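# Phone onto comic book, laptop onto its stand

## Task

Put the phone down so it lies flat with all of it resting on the comic book, and set the closed laptop onto the laptop stand with its top face upward and one of its long edges resting against the stand's lips; at the end neither gripper may be touching the phone or the laptop.

## Robot and tools

Robot: two arms, left_arm and right_arm, each ending in a two-finger gripper. Two head cameras give images: cam_head_left and cam_head_right, both 896x504 pixels. Loose objects may occasionally be nudged, and a held part may be tugged briefly.

Scene frame: origin at table-top height, halfway between the two arms' nominal bases. +x points out over the table, +z points up, and left_arm sits on the +y side. Arm names do not match image left/right. Results report each gripper's end_effector_position in metres and end_effector_quat_wxyz in this frame; the printed position can be a little off, more so at long reach. The gripper's fingers point along its own +z and open and close along its own y; the reported position is the spot between the finger pads, about 1 cm short of the fingertips.

Row layout (shared by execute_actions and move): one flat list of 14 numbers, each in [-1, 1], always covering both arms even if one is idle. Order: dx, dy, dz, rx, ry, rz, opening for left_arm, then the same seven for right_arm. The first six of each arm are an offset, not a pose: a displacement along the scene axes from that arm's Hand target at the moment the action or move begins, and a rotation vector (rx, ry, rz) about the Hand target's position. Scale: 1.0 equals 0.6 m or 180 degrees. Because offsets count from the current Hand target, sending the same offset twice moves twice. Sending six zeros re-commands the arm to its present Hand target. Opening is absolute, not an offset: +1 fully open (0.094 m), -1 closed. A 0 in the opening slot is a real command, so repeat the current value to leave a gripper alone.

execute_actions: argument actions is a list of actions; each action is a list of up to 15 rows, each row run for one step of 1/30 s. A short action repeats its last row until 15 steps pass. Every row in an action is measured from the Hand target at that action's start, not from the row before. An empty actions list just returns state and images. Optional cameras chooses which images come back (null or ["all"] for all, [] for none; an unknown name invalidates the call).

move: target is one 14-number row, or a list of up to 15 rows that differ only in pose offsets, all counted from the same starting Hand targets. The grippers follow straight paths, all finishing together, lasting at least 0.5 s and cut off at 10 s. speed: m/s, 0.002 to 0.5, default 0.25 (turn rate up to twice that in rad/s), one value or one per target. blend: metres of corner rounding for lists, default 0. opening_speed: rate of the opening command per second on the -1..+1 scale, at least 0.2; without it openings jump at the start. blocking=false returns after about 0.5 s while the move runs; then call wait or stop before any new motion. Paths do not avoid obstacles or the other arm, and grippers lag and overshoot more when fast or with an arm nearly straight. The extra move: line reports the ending (done, off_target, moving, held, fault) and limits (paced = pose clipped, held = steps withheld). done means within 10 mm and 2 degrees; it says nothing about contact.

wait: seconds, 0 to 10; arms hold their last command and a running move continues. stop: no arguments; brakes a running move (needs braking room). zoom_image: camera (cam_head_left or cam_head_right) and region [x0, y0, x1, y1] in pixels, at most 504x504, from that camera's latest image. finished_scene: scene = the current scene number; the first call only prompts a check, a second call truly ends the scene.

Controller behaviour: each step the commanded pose is clipped to within 100 mm and 20 degrees of the measured gripper pose, so a large offset may be only partly reached; the Hand target in the result shows what was actually kept, and the next offsets start from it. Grippers often rest about 1 cm off in free air from friction and weight. An arm blocked by an object keeps pushing until commanded back past its gripper. A pose unreachable line names an arm whose command the clearance check refused; it does not guard against gripper-to-gripper collisions.

Gripping: grip_measured is the finger opening on the command scale; it reads slightly wide when empty and up to about 0.064 narrower than a hard part under full squeeze. Commanding about 0.11 below the first-touch reading gives full force (roughly 50-62 N per pad). Release by commanding well above grip_measured. grip_effort_nm is motor effort (negative closing), not pad force. Joint torques include arm weight and are noisy; numbers 3 and 4 wrap at ±28 N m.

Motor heat: holding loads, staying stretched out or pushing at unreachable poses heats motors; a MOTOR HOT line warns near 85 °C, and at 100 °C the arm goes limp for 30 s or more (OVER-TEMPERATURE FAULT).

Avoid: dropping or releasing moving objects, anything leaving the table, fast impacts, hard presses, and arms colliding with each other. Finish with both grippers clear of the phone and laptop.

Each tool is called as name(argument=value, ...), one argument or row to a line, values as JSON.

## Session

execute_actions(
  actions=[],
)

Scene clock: 0.00 s.
left_arm: end_effector_position=(+0.4936, +0.7722, +0.2723) grip_measured=+1.000 grip_effort_nm=n/a end_effector_quat_wxyz=(+0.538, +0.343, +0.763, +0.102) | right_arm: end_effector_position=(+0.0820, -0.5476, +0.1551) grip_measured=+1.000 grip_effort_nm=n/a end_effector_quat_wxyz=(-0.018, +0.931, +0.365, +0.017)
Joint positions: left_arm=[1.045 1.959 1.826 -0.901 1.086 1.589 0.094] | right_arm=[-1.159 1.068 0.818 -1.355 -0.035 1.239 0.094]
Joint velocities: left_arm=[-0.005 -0.024 0.012 -0.002 -0.066 0.007 0] | right_arm=[-0.015 -0.005 -0.002 -0.002 0.037 0.022 0]
Joint torques (N m): no reading
Motor temperatures (°C): left_arm=[23 25 27 24 28 25 28] | right_arm=[27 30 27 25 24 24 25]
Heat: left arm: hottest wrist yaw 28 °C; right arm: hottest shoulder 30 °C.
Hand target: left_arm +0.4958, +0.7761, +0.2941; +0.539, +0.352, +0.755, +0.121 | right_arm +0.0853, -0.5549, +0.1634; -0.006, +0.931, +0.366, +0.017
Tool commands: left_gripper/opening=+1.0 right_gripper/opening=+1.0

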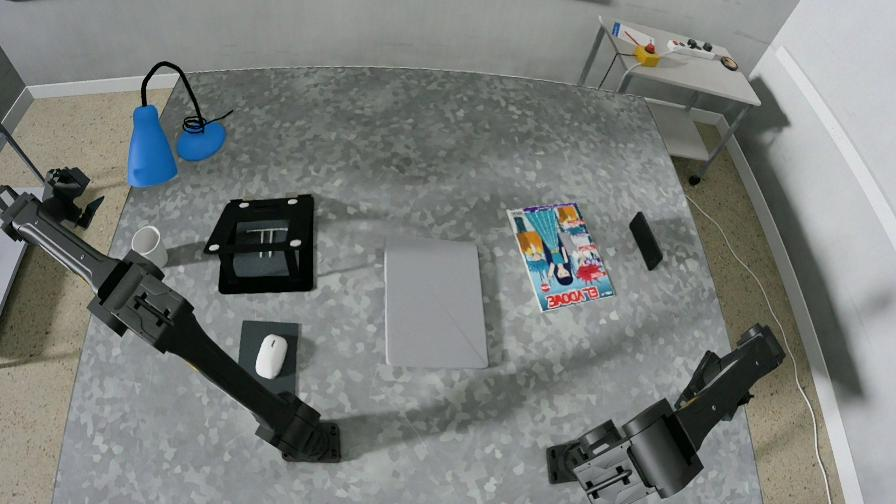

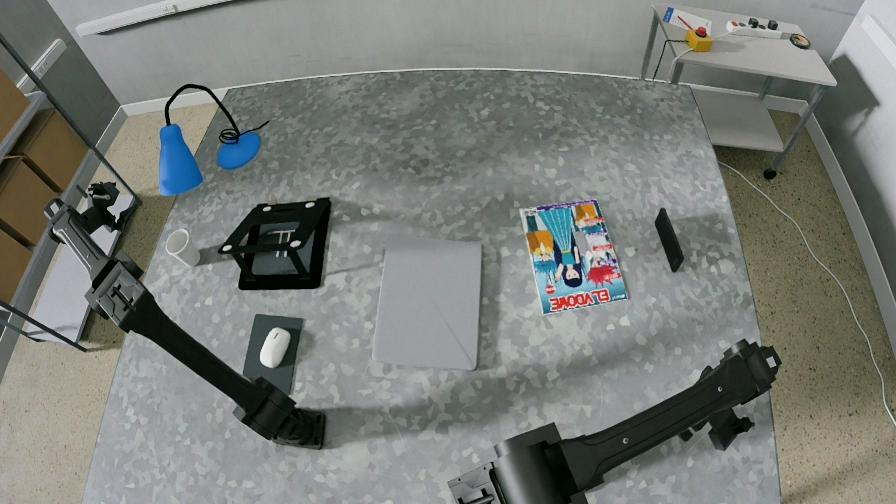

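zoom_image(
  camera="cam_head_left",
  region=[180, 170, 340, 310],
)

zoom_image(
  camera="cam_head_right",
  region=[200, 170, 360, 310],
)

zoom_image(
  camera="cam_head_left",
  region=[480, 170, 700, 340],
)

zoom_image(
  camera="cam_head_right",
  region=[500, 170, 720, 340],
)

zoom_image(
  camera="cam_head_left",
  region=[350, 210, 520, 390],
)

Scaled by 3.150.

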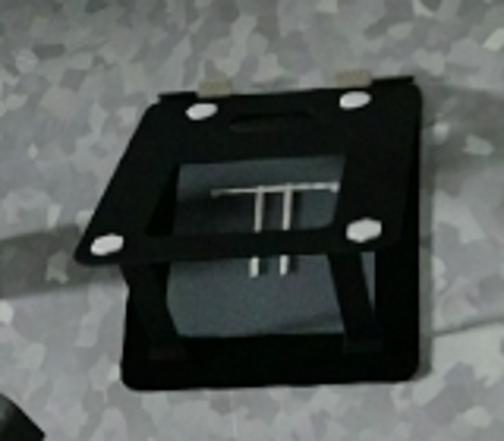

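Scaled by 3.150.

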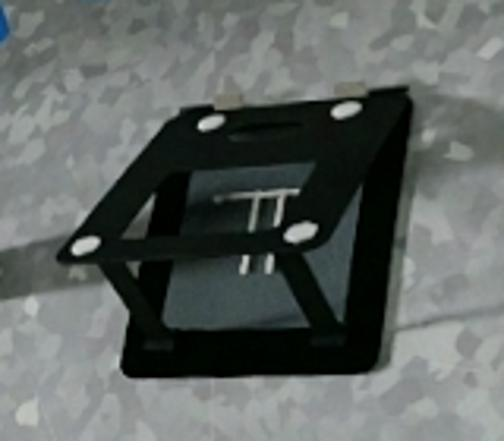

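Scaled by 2.291.

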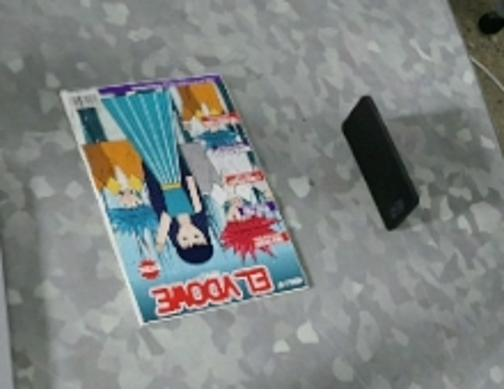

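Scaled by 2.291.

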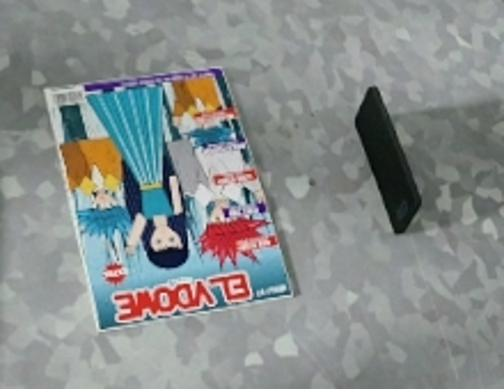

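Scaled by 2.800.

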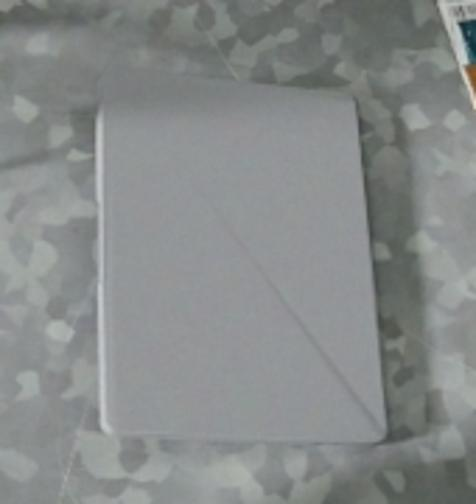

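move(
  target=[0,0,0,0,0,0,1, 0.608,0.0915,0.061,0,0,0.762,1],
  speed=0.3,
)

Scene clock: 53.43 s.
left_arm: end_effector_position=(+0.4936, +0.7722, +0.2723) grip_measured=+1.000 grip_effort_nm=0.027 end_effector_quat_wxyz=(+0.538, +0.343, +0.763, +0.102) | right_arm: end_effector_position=(+0.4323, -0.4987, +0.1850) grip_measured=+1.000 grip_effort_nm=-0.022 end_effector_quat_wxyz=(-0.030, +0.009, +0.999, +0.009)
Joint positions: left_arm=[1.045 1.959 1.826 -0.901 1.086 1.589 0.094] | right_arm=[-0.388 1.697 1.519 -1.456 0.006 -0.366 0.094]
Joint velocities: left_arm=[-0.015 -0.015 -0.002 0.017 0.022 0.022 0] | right_arm=[-0.005 0.005 -0.002 -0.012 -0.037 -0.037 0]
Joint torques (N m): left_arm=[-0.73 -23.65 13.6 1.05 0.49 0.01] | right_arm=[1.2 -16.03 12.52 -0.31 0.05 0.13]
Motor temperatures (°C): left_arm=[23 29 32 24 28 24 27] | right_arm=[27 31 35 25 24 24 25]
Heat: left arm: hottest elbow 32 °C; right arm: hottest elbow 35 °C.
Hand target: left_arm +0.4958, +0.7761, +0.2941; +0.539, +0.352, +0.755, +0.121 | right_arm +0.4518, -0.5014, +0.1925; -0.021, +0.000, +1.000, +0.005
Off the commanded pose: left_arm 0.022 m, 3 deg | right_arm 0.023 m, 2 deg.
move: off_target (left_arm, right_arm)

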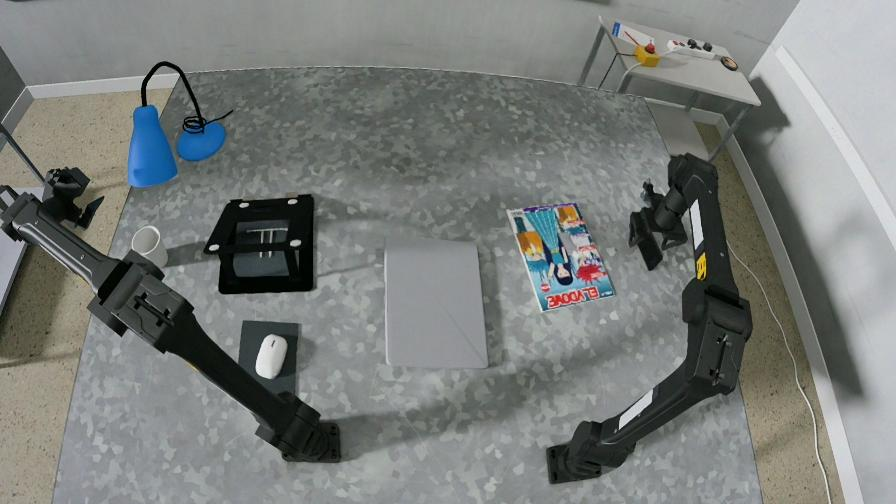

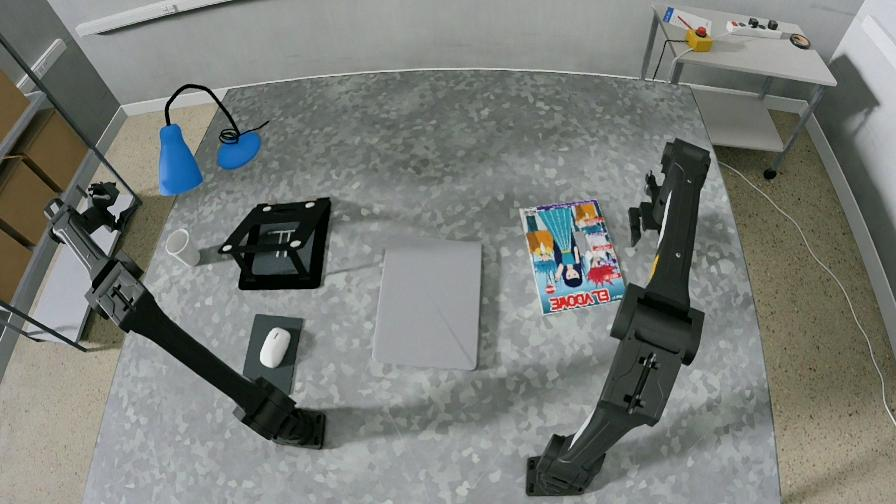

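zoom_image(
  camera="cam_head_left",
  region=[600, 150, 740, 280],
)

zoom_image(
  camera="cam_head_right",
  region=[600, 140, 740, 280],
)

zoom_image(
  camera="cam_head_right",
  region=[30, 170, 170, 310],
)

Scaled by 3.600.

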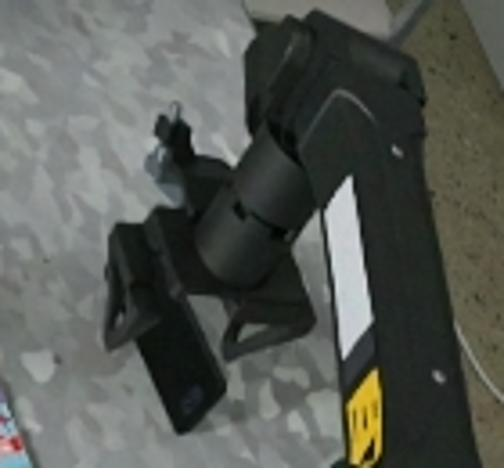

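Scaled by 3.600.

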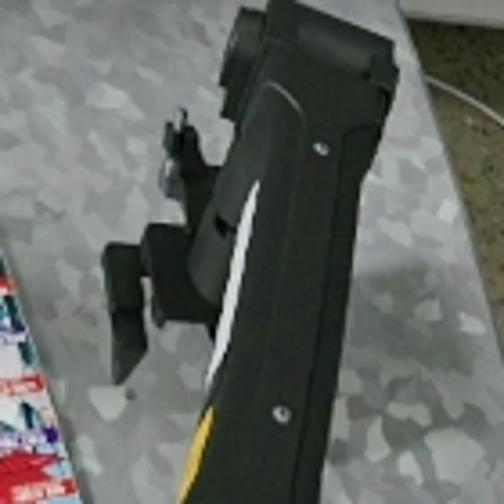

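Scaled by 3.600.

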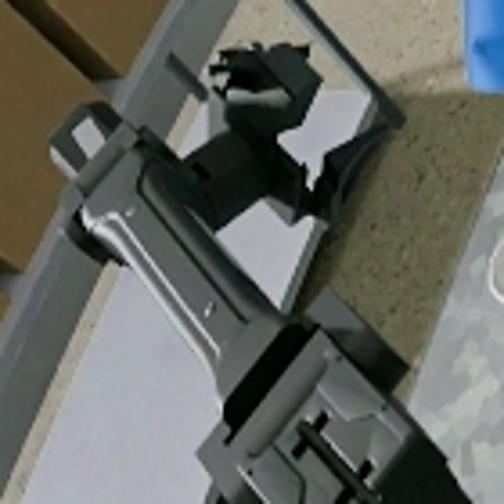

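move(
  target=[0,0,0,0,0,0,1, 0.0,0,-0.1,0,0,0,1],
  speed=0.2,
)

zoom_image(
  camera="cam_head_left",
  region=[600, 150, 740, 290],
)

zoom_image(
  camera="cam_head_right",
  region=[600, 150, 740, 290],
)

Scene clock: 69.47 s.
left_arm: end_effector_position=(+0.4937, +0.7723, +0.2720) grip_measured=+1.000 grip_effort_nm=0.022 end_effector_quat_wxyz=(+0.538, +0.343, +0.763, +0.102) | right_arm: end_effector_position=(+0.4492, -0.5055, +0.1476) grip_measured=+1.000 grip_effort_nm=-0.022 end_effector_quat_wxyz=(-0.011, +0.008, +1.000, +0.001)
Joint positions: left_arm=[1.045 1.959 1.826 -0.901 1.086 1.589 0.094] | right_arm=[-0.388 1.739 1.476 -1.33 0.006 -0.368 0.094]
Joint velocities: left_arm=[0.005 -0.005 -0.002 0.007 -0.007 -0.007 0] | right_arm=[-0.005 -0.015 -0.017 0.002 -0.037 -0.007 0]
Joint torques (N m): left_arm=[-1.67 -22.53 13.57 1.22 0.52 -0.06] | right_arm=[1.03 -16.91 7.41 0.44 0.05 0.08]
Motor temperatures (°C): left_arm=[23 29 33 24 28 24 27] | right_arm=[27 32 38 25 24 24 25]
Heat: left arm: hottest elbow 33 °C; right arm: hottest elbow 38 °C.
Hand target: left_arm +0.4958, +0.7762, +0.2938; +0.539, +0.352, +0.755, +0.121 | right_arm +0.4507, -0.5019, +0.1325; -0.022, +0.000, +1.000, +0.005
Off the commanded pose: left_arm 0.023 m, 3 deg | right_arm 0.016 m, 2 deg.
move: off_target (left_arm, right_arm)

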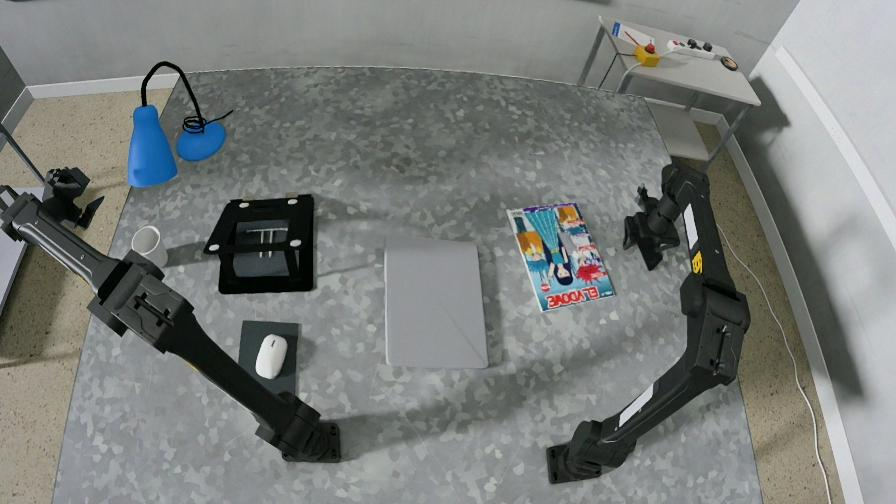

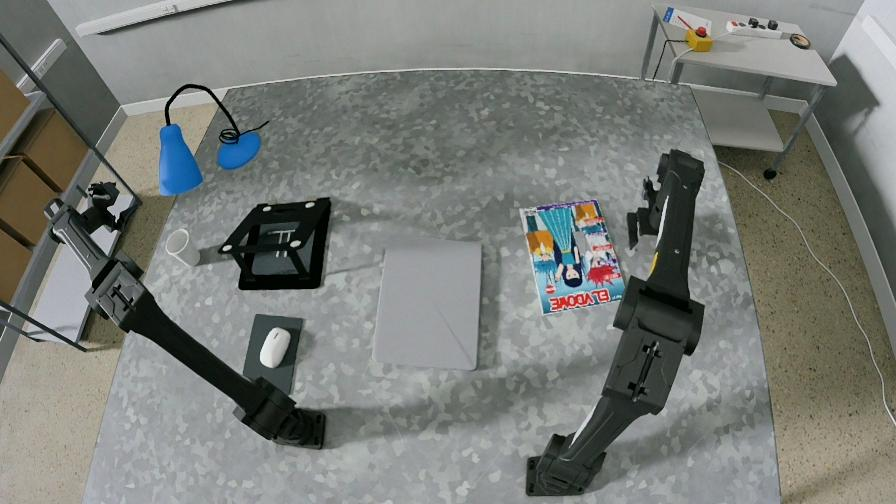

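Scaled by 3.600.

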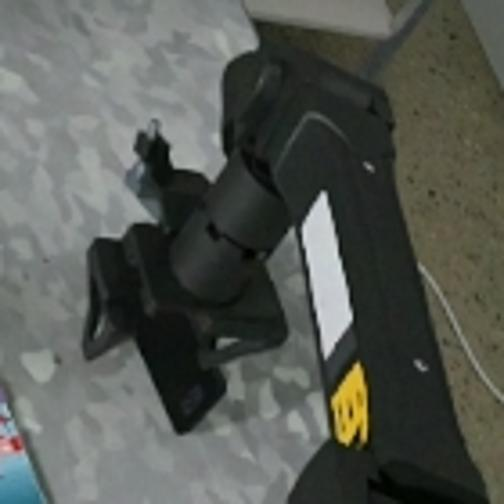

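Scaled by 3.600.

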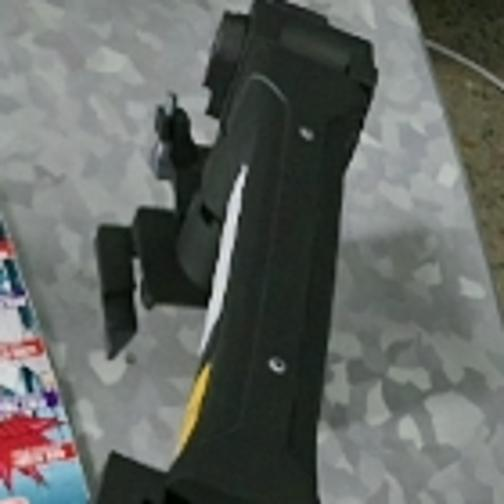

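move(
  target=[0,0,0,0,0,0,1, 0.14,-0.075,-0.02,0,0,0,1],
  speed=0.2,
)

zoom_image(
  camera="cam_head_left",
  region=[600, 150, 740, 290],
)

zoom_image(
  camera="cam_head_right",
  region=[600, 150, 740, 290],
)

Scene clock: 85.33 s.
left_arm: end_effector_position=(+0.4937, +0.7723, +0.2720) grip_measured=+1.000 grip_effort_nm=0.022 end_effector_quat_wxyz=(+0.538, +0.343, +0.763, +0.102) | right_arm: end_effector_position=(+0.5204, -0.5352, +0.1186) grip_measured=+1.000 grip_effort_nm=-0.017 end_effector_quat_wxyz=(-0.027, -0.002, +1.000, +0.008)
Joint positions: left_arm=[1.045 1.959 1.826 -0.901 1.086 1.589 0.094] | right_arm=[-0.39 1.979 1.749 -1.397 0.006 -0.388 0.094]
Joint velocities: left_arm=[0.015 0.005 -0.007 -0.007 -0.007 -0.081 0] | right_arm=[-0.005 -0.005 0.012 -0.017 -0.022 -0.037 0]
Joint torques (N m): left_arm=[-1.79 -23.82 13.78 1.1 0.55 -0.06] | right_arm=[-0.21 -20.42 12.26 -0.24 0.08 0.09]
Motor temperatures (°C): left_arm=[23 30 33 24 28 24 27] | right_arm=[27 32 37 25 24 23 25]
Heat: left arm: hottest elbow 33 °C; right arm: hottest elbow 37 °C.
Hand target: left_arm +0.4958, +0.7762, +0.2938; +0.539, +0.352, +0.755, +0.121 | right_arm +0.5341, -0.5481, +0.1196; -0.021, +0.000, +1.000, +0.005
Off the commanded pose: left_arm 0.022 m, 3 deg | right_arm 0.019 m, 1 deg.
move: off_target (left_arm, right_arm)

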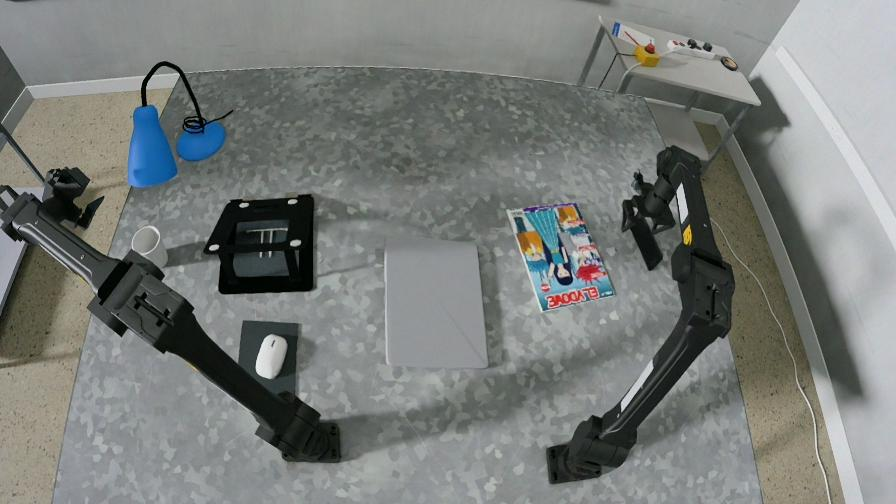

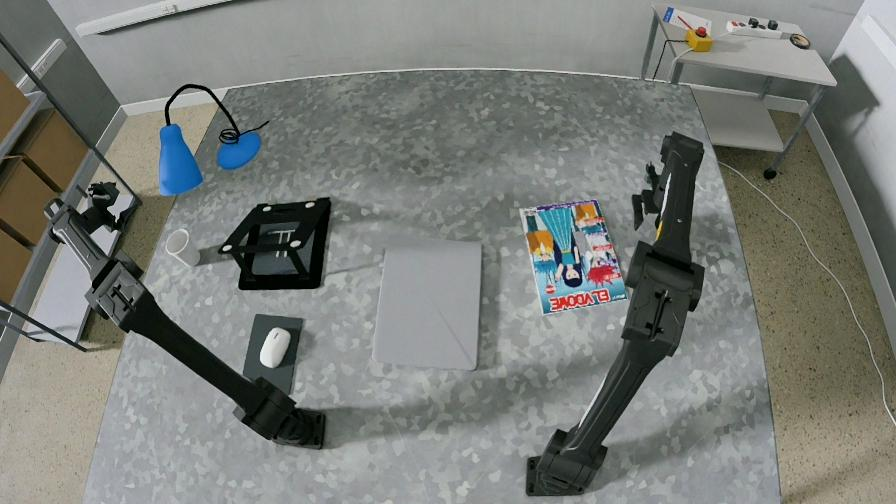

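Scaled by 3.600.

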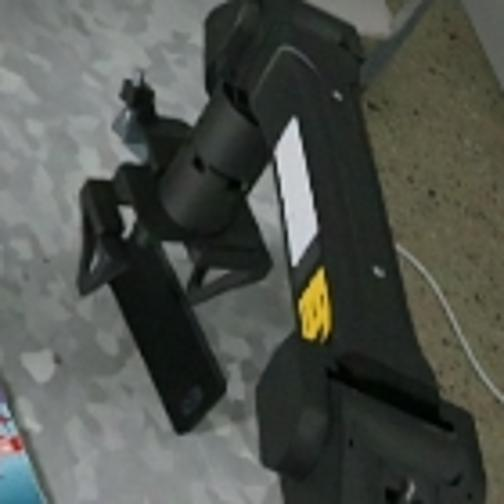

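Scaled by 3.600.

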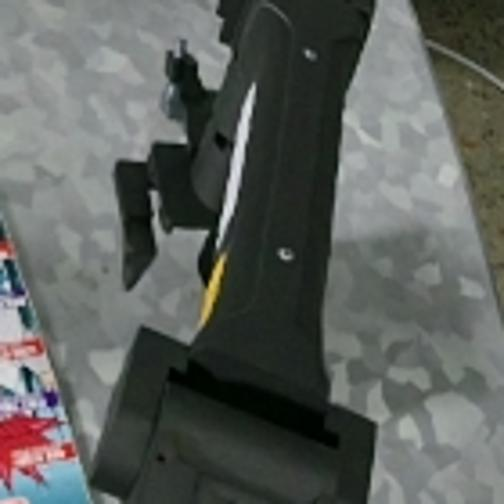

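move(
  target=[0,0,0,0,0,0,1, 0.05,-0.09,-0.0,0,0,0,1],
  speed=0.2,
)

zoom_image(
  camera="cam_head_left",
  region=[600, 150, 740, 290],
)

zoom_image(
  camera="cam_head_right",
  region=[600, 150, 740, 290],
)

Scene clock: 94.47 s.
left_arm: end_effector_position=(+0.4937, +0.7723, +0.2720) grip_measured=+1.000 grip_effort_nm=0.027 end_effector_quat_wxyz=(+0.538, +0.343, +0.763, +0.102) | right_arm: end_effector_position=(+0.5497, -0.5945, +0.1198) grip_measured=+1.000 grip_effort_nm=-0.022 end_effector_quat_wxyz=(-0.027, +0.003, +1.000, +0.008)
Joint positions: left_arm=[1.045 1.959 1.826 -0.901 1.086 1.589 0.094] | right_arm=[-0.457 2.125 1.99 -1.491 0.009 -0.446 0.094]
Joint velocities: left_arm=[-0.005 0.005 0.002 -0.002 0.051 -0.081 0] | right_arm=[-0.015 -0.005 0.002 -0.017 -0.051 0.007 0]
Joint torques (N m): left_arm=[-1.73 -23.47 13.48 0.99 0.51 -0.03] | right_arm=[0.44 -22.48 12.56 -0.43 0.06 0.07]
Motor temperatures (°C): left_arm=[23 30 34 24 28 24 27] | right_arm=[27 33 38 25 24 23 25]
Heat: left arm: hottest elbow 34 °C; right arm: hottest elbow 38 °C.
Hand target: left_arm +0.4958, +0.7762, +0.2938; +0.539, +0.352, +0.755, +0.121 | right_arm +0.5635, -0.6025, +0.1195; -0.021, +0.000, +1.000, +0.005
Off the commanded pose: left_arm 0.022 m, 3 deg | right_arm 0.016 m, 1 deg.
move: off_target (left_arm, right_arm)

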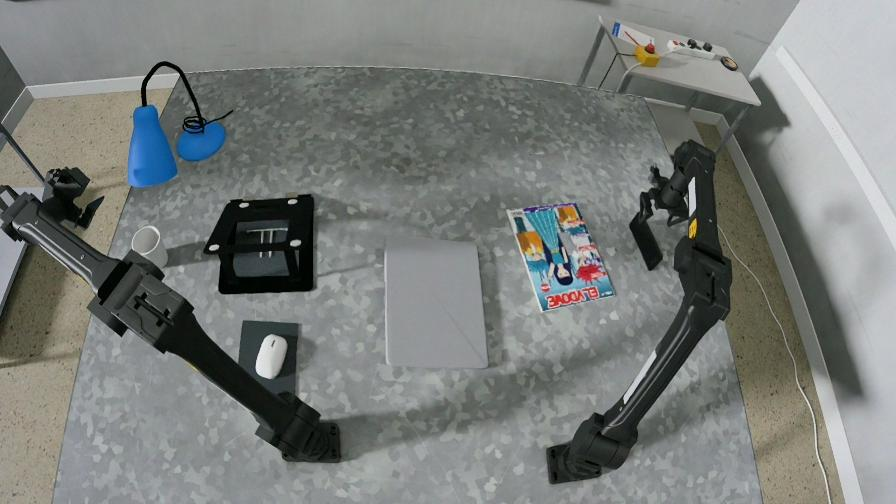

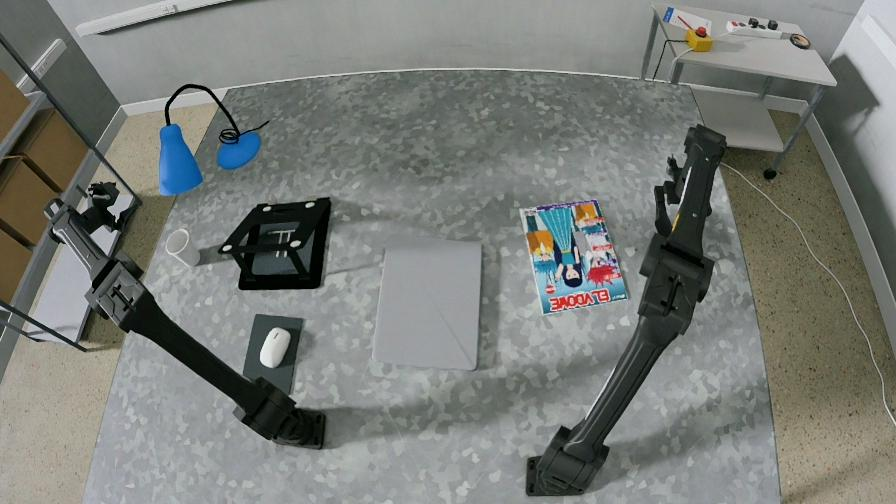

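Scaled by 3.600.

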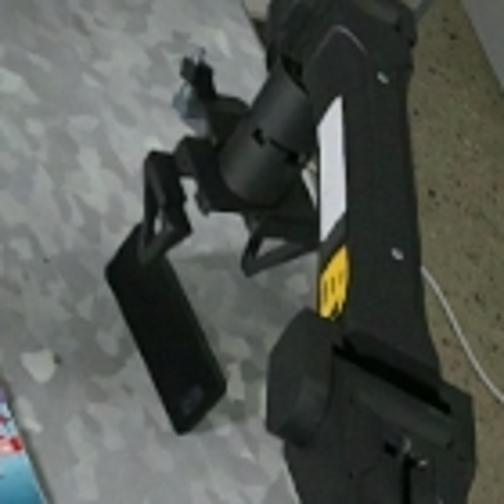

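Scaled by 3.600.

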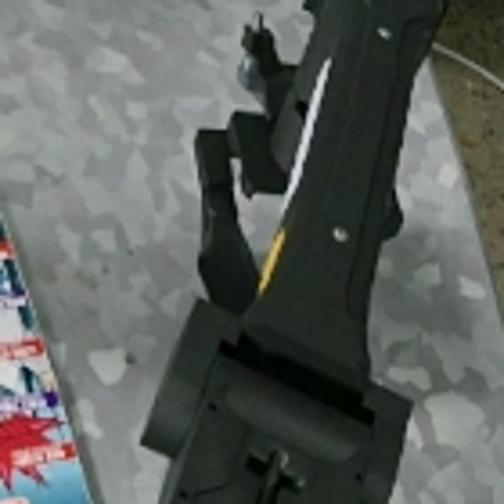

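move(
  target=[
    [0,0,0,0,0,0,1, 0.018,-0.045,0.0,0,0,0,1],
    [0,0,0,0,0,0,1, 0.018,-0.045,-0.05,0,0,0,1],
  ],
  speed=0.15,
)

zoom_image(
  camera="cam_head_left",
  region=[600, 150, 740, 290],
)

zoom_image(
  camera="cam_head_right",
  region=[600, 150, 740, 290],
)

Scene clock: 106.03 s.
left_arm: end_effector_position=(+0.4937, +0.7723, +0.2720) grip_measured=+1.000 grip_effort_nm=0.022 end_effector_quat_wxyz=(+0.538, +0.343, +0.763, +0.102) | right_arm: end_effector_position=(+0.5652, -0.6185, +0.0976) grip_measured=+1.000 grip_effort_nm=-0.017 end_effector_quat_wxyz=(-0.026, -0.001, +1.000, +0.008)
Joint positions: left_arm=[1.045 1.959 1.826 -0.901 1.086 1.589 0.094] | right_arm=[-0.479 2.213 2.082 -1.494 0.009 -0.476 0.094]
Joint velocities: left_arm=[0.005 -0.005 0.002 -0.002 -0.022 -0.081 0] | right_arm=[-0.005 0.005 -0.022 -0.017 0.051 0.066 0]
Joint torques (N m): left_arm=[-1.79 -23.82 13.78 1.17 0.48 -0.01] | right_arm=[-0.03 -24.7 10.82 0.38 0.08 0.1]
Motor temperatures (°C): left_arm=[23 30 34 24 28 24 27] | right_arm=[27 34 39 25 24 23 25]
Heat: left arm: hottest elbow 34 °C; right arm: hottest elbow 39 °C.
Hand target: left_arm +0.4958, +0.7762, +0.2938; +0.539, +0.352, +0.755, +0.121 | right_arm +0.5736, -0.6300, +0.0896; -0.021, +0.000, +1.000, +0.005
Off the commanded pose: left_arm 0.022 m, 3 deg | right_arm 0.016 m, 1 deg.
move: off_target (left_arm, right_arm)

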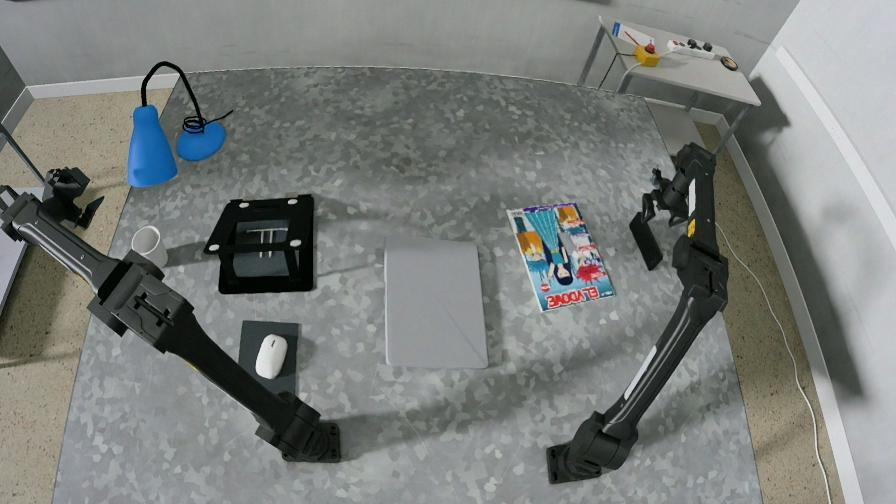

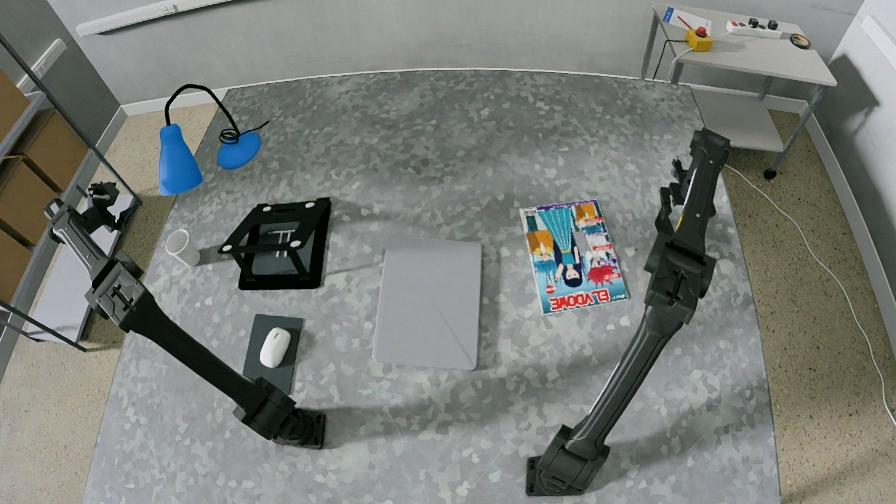

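Scaled by 3.600.

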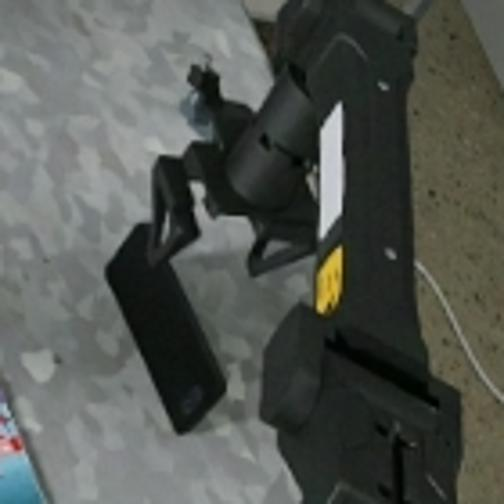

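Scaled by 3.600.

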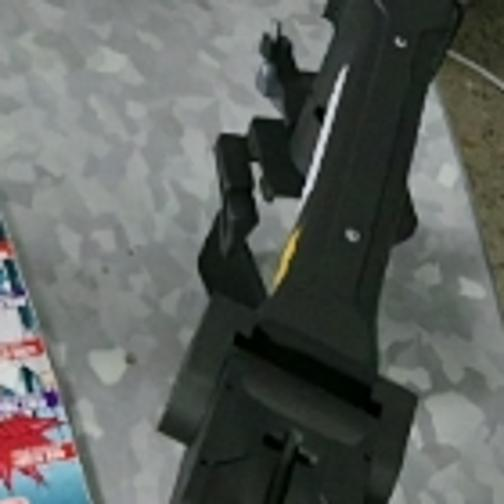

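zoom_image(
  camera="cam_head_right",
  region=[640, 170, 700, 240],
)

zoom_image(
  camera="cam_head_left",
  region=[620, 190, 690, 280],
)

Scaled by 7.200.

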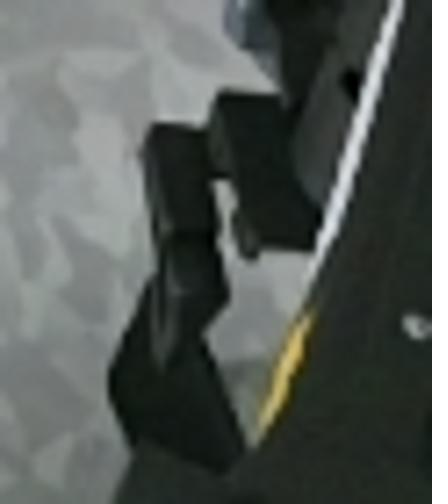

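Scaled by 5.600.

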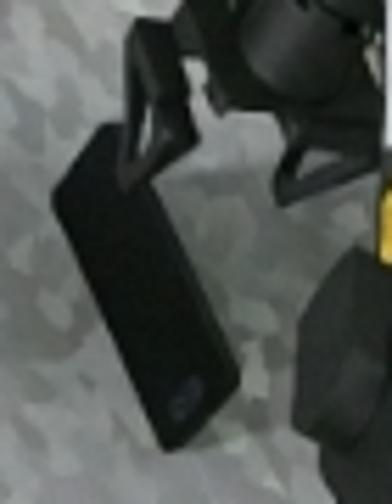

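move(
  target=[0,0,0,0,0,0,1, -0.02,0.005,-0.078,0,0,0.03,1],
  speed=0.15,
)

zoom_image(
  camera="cam_head_right",
  region=[640, 170, 700, 240],
)

zoom_image(
  camera="cam_head_left",
  region=[620, 190, 690, 280],
)

Scene clock: 118.23 s.
left_arm: end_effector_position=(+0.4937, +0.7723, +0.2720) grip_measured=+1.000 grip_effort_nm=0.027 end_effector_quat_wxyz=(+0.538, +0.343, +0.763, +0.102) | right_arm: end_effector_position=(+0.5664, -0.6218, +0.0614) grip_measured=+1.000 grip_effort_nm=-0.022 end_effector_quat_wxyz=(-0.011, -0.048, +0.999, -0.001)
Joint positions: left_arm=[1.045 1.959 1.826 -0.901 1.086 1.589 0.094] | right_arm=[-0.482 2.213 1.987 -1.362 0.013 -0.573 0.094]
Joint velocities: left_arm=[-0.015 -0.005 0.002 0.002 0.022 0.037 0] | right_arm=[0.005 -0.005 -0.002 0.002 0.081 -0.022 0]
Joint torques (N m): left_arm=[-1.32 -23.53 13.7 1.14 0.48 -0.05] | right_arm=[-0.26 -24.94 7.32 0.43 0.08 0.07]
Motor temperatures (°C): left_arm=[23 30 34 24 28 24 27] | right_arm=[27 36 40 25 24 23 25]
Heat: left arm: hottest elbow 34 °C; right arm: hottest elbow 40 °C.
Hand target: left_arm +0.4958, +0.7762, +0.2938; +0.539, +0.352, +0.755, +0.121 | right_arm +0.5610, -0.6271, +0.0430; -0.021, -0.047, +0.999, +0.004
Off the commanded pose: left_arm 0.022 m, 3 deg | right_arm 0.020 m, 1 deg.
move: off_target (left_arm, right_arm)

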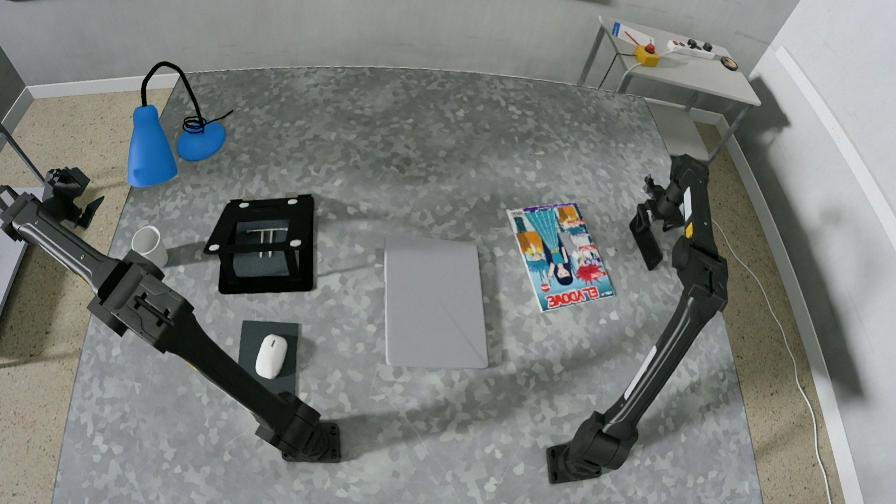

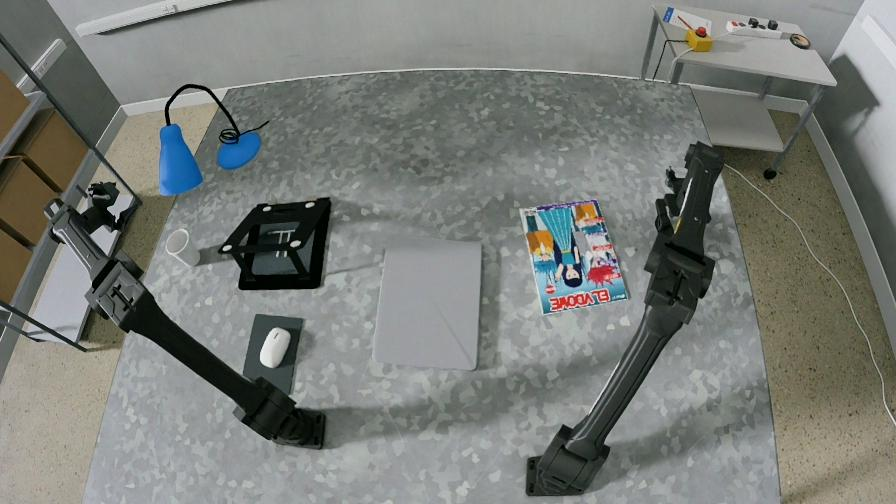

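Scaled by 7.200.

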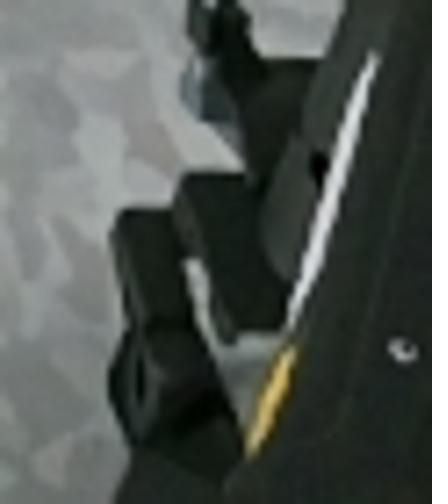

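Scaled by 5.600.

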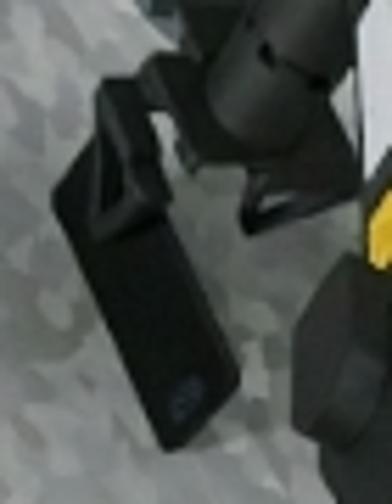

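move(
  target=[0,0,0,0,0,0,1, -0.03,0.0,-0.035,0,0,0.0,1],
  speed=0.1,
)

zoom_image(
  camera="cam_head_right",
  region=[640, 170, 700, 240],
)

zoom_image(
  camera="cam_head_left",
  region=[620, 190, 690, 280],
)

Scene clock: 123.20 s.
left_arm: end_effector_position=(+0.4937, +0.7723, +0.2720) grip_measured=+1.000 grip_effort_nm=0.022 end_effector_quat_wxyz=(+0.538, +0.343, +0.763, +0.102) | right_arm: end_effector_position=(+0.5473, -0.6217, +0.0237) grip_measured=+1.000 grip_effort_nm=-0.022 end_effector_quat_wxyz=(-0.022, -0.049, +0.999, +0.005)
Joint positions: left_arm=[1.045 1.959 1.826 -0.901 1.086 1.589 0.094] | right_arm=[-0.495 2.213 1.883 -1.284 0.014 -0.587 0.094]
Joint velocities: left_arm=[-0.005 0.005 0.007 -0.037 -0.022 -0.007 0] | right_arm=[-0.015 -0.005 0.017 -0.002 -0.022 -0.022 0]
Joint torques (N m): left_arm=[-1.79 -23.77 13.79 1.17 0.48 -0.03] | right_arm=[-0.21 -27.16 6.8 0.5 0.08 0.12]
Motor temperatures (°C): left_arm=[23 30 34 24 28 24 27] | right_arm=[27 36 39 25 24 23 25]
Heat: left arm: hottest elbow 34 °C; right arm: hottest elbow 39 °C.
Hand target: left_arm +0.4958, +0.7762, +0.2938; +0.539, +0.352, +0.755, +0.121 | right_arm +0.5425, -0.6273, +0.0222; -0.021, -0.047, +0.999, +0.003
Off the commanded pose: left_arm 0.022 m, 3 deg | right_arm 0.007 m, 0 deg.
move: off_target (left_arm)

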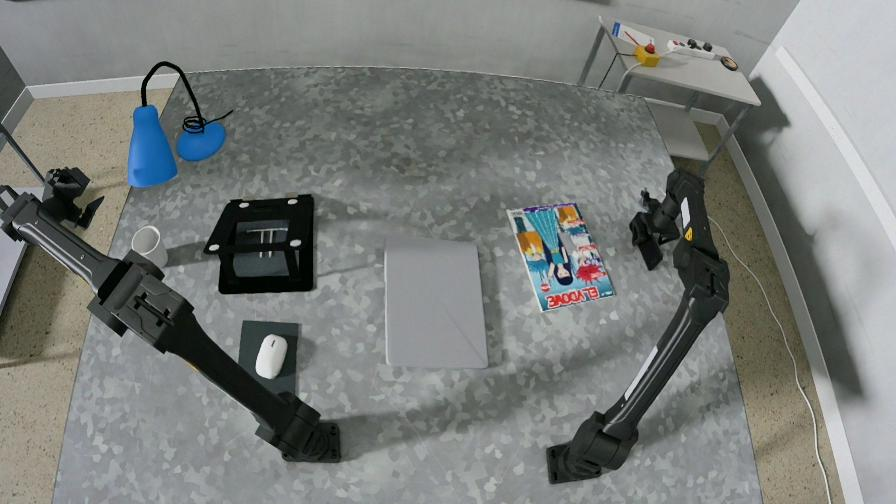

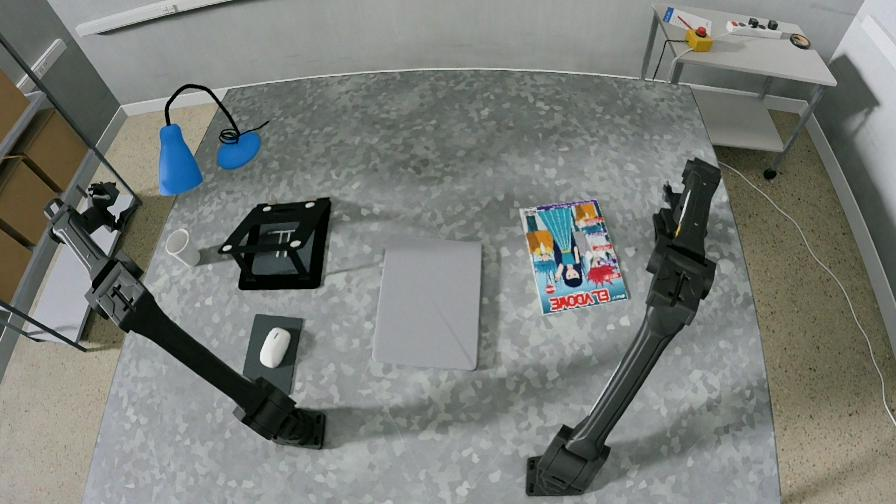

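Scaled by 7.200.

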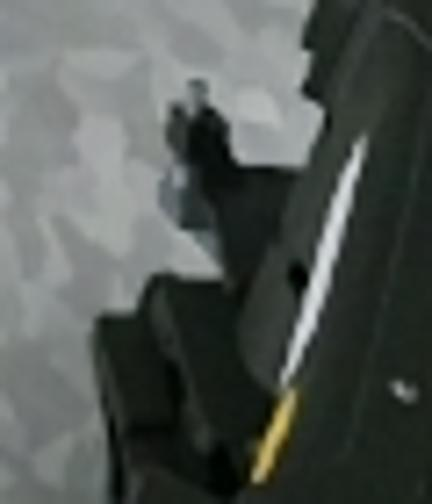

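Scaled by 5.600.

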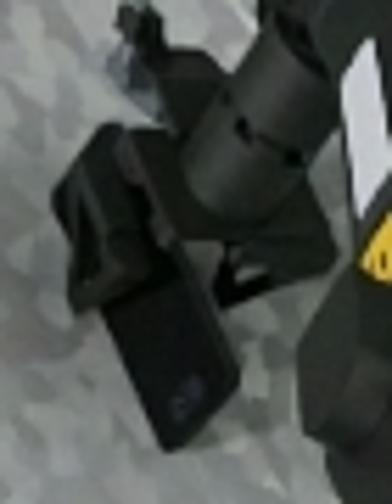

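move(
  target=[0,0,0,0,0,0,1, 0.0,0.0,0.035,0,0,0.0,1],
  speed=0.1,
  cameras=[],
)

move(
  target=[0,0,0,0,0,0,1, 0.0,0.0,0.0,0,0,0.0,-1],
  opening_speed=0.7,
)

zoom_image(
  camera="cam_head_left",
  region=[620, 190, 690, 280],
)

Scene clock: 130.30 s.
left_arm: end_effector_position=(+0.4937, +0.7723, +0.2720) grip_measured=+1.000 grip_effort_nm=0.022 end_effector_quat_wxyz=(+0.538, +0.343, +0.763, +0.102) | right_arm: end_effector_position=(+0.5424, -0.6191, +0.0240) grip_measured=+1.000 grip_effort_nm=-0.022 end_effector_quat_wxyz=(-0.031, -0.049, +0.998, +0.011)
Joint positions: left_arm=[1.045 1.959 1.826 -0.901 1.086 1.589 0.094] | right_arm=[-0.495 2.213 1.883 -1.306 0.014 -0.587 0.094]
Joint velocities: left_arm=[-0.005 -0.005 -0.012 0.002 0.022 -0.007 0] | right_arm=[-0.015 0.015 0.007 0.007 0.022 -0.066 0]
Joint torques (N m): left_arm=[-1.08 -23.41 13.65 1.16 0.56 -0.05] | right_arm=[-0.15 -28.1 8.51 -0.43 0.08 0.09]
Motor temperatures (°C): left_arm=[23 30 34 24 28 24 27] | right_arm=[27 36 39 25 24 23 25]
Heat: left arm: hottest elbow 34 °C; right arm: hottest elbow 39 °C.
Hand target: left_arm +0.4958, +0.7762, +0.2938; +0.539, +0.352, +0.755, +0.121 | right_arm +0.5428, -0.6272, +0.0432; -0.021, -0.047, +0.999, +0.003
Off the commanded pose: left_arm 0.022 m, 3 deg | right_arm 0.021 m, 1 deg.
move: off_target (left_arm, right_arm)
No camera images: "cameras" was empty.

Scene clock: 133.37 s.
left_arm: end_effector_position=(+0.4937, +0.7723, +0.2720) grip_measured=+1.000 grip_effort_nm=0.022 end_effector_quat_wxyz=(+0.538, +0.343, +0.763, +0.102) | right_arm: end_effector_position=(+0.5418, -0.6189, +0.0243) grip_measured=-0.844 grip_effort_nm=-1.023 end_effector_quat_wxyz=(-0.033, -0.050, +0.998, +0.011)
Joint positions: left_arm=[1.045 1.959 1.826 -0.901 1.086 1.589 0.094] | right_arm=[-0.495 2.213 1.883 -1.309 0.014 -0.589 0.007]
Joint velocities: left_arm=[-0.015 -0.015 -0.002 -0.007 -0.007 -0.007 0] | right_arm=[0.005 0.005 -0.007 0.002 0.051 0.022 -0.001]
Joint torques (N m): left_arm=[-0.97 -23.41 13.72 1.1 0.5 -0.06] | right_arm=[-0.15 -28.04 8.5 -0.23 0.07 0.11]
Motor temperatures (°C): left_arm=[23 30 35 24 28 24 27] | right_arm=[27 36 38 25 24 23 25]
Heat: left arm: hottest elbow 35 °C; right arm: hottest elbow 38 °C.
Hand target: left_arm +0.4958, +0.7762, +0.2938; +0.539, +0.352, +0.755, +0.121 | right_arm +0.5429, -0.6272, +0.0432; -0.021, -0.047, +0.999, +0.003
Off the commanded pose: left_arm 0.022 m, 3 deg | right_arm 0.021 m, 2 deg.
move: off_target (left_arm, right_arm)

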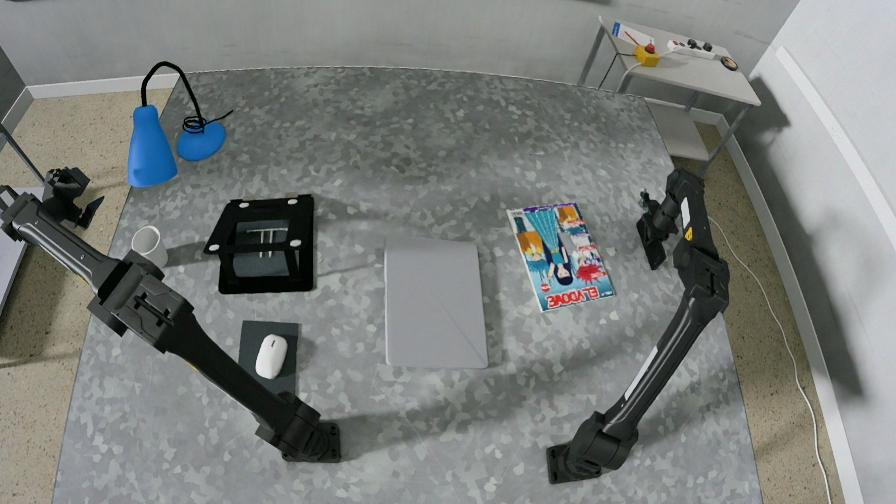

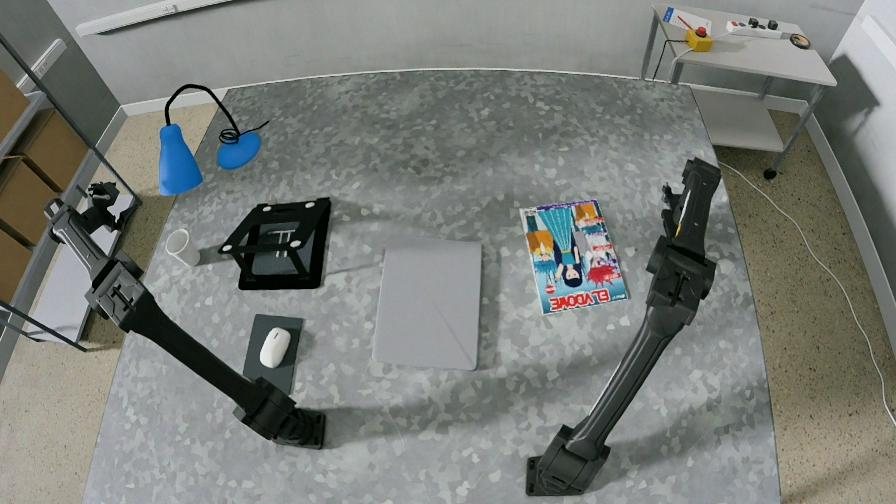

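Scaled by 5.600.

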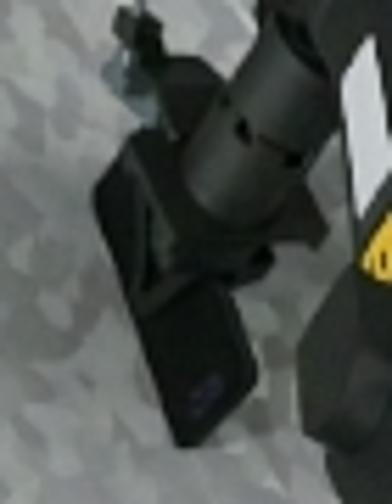

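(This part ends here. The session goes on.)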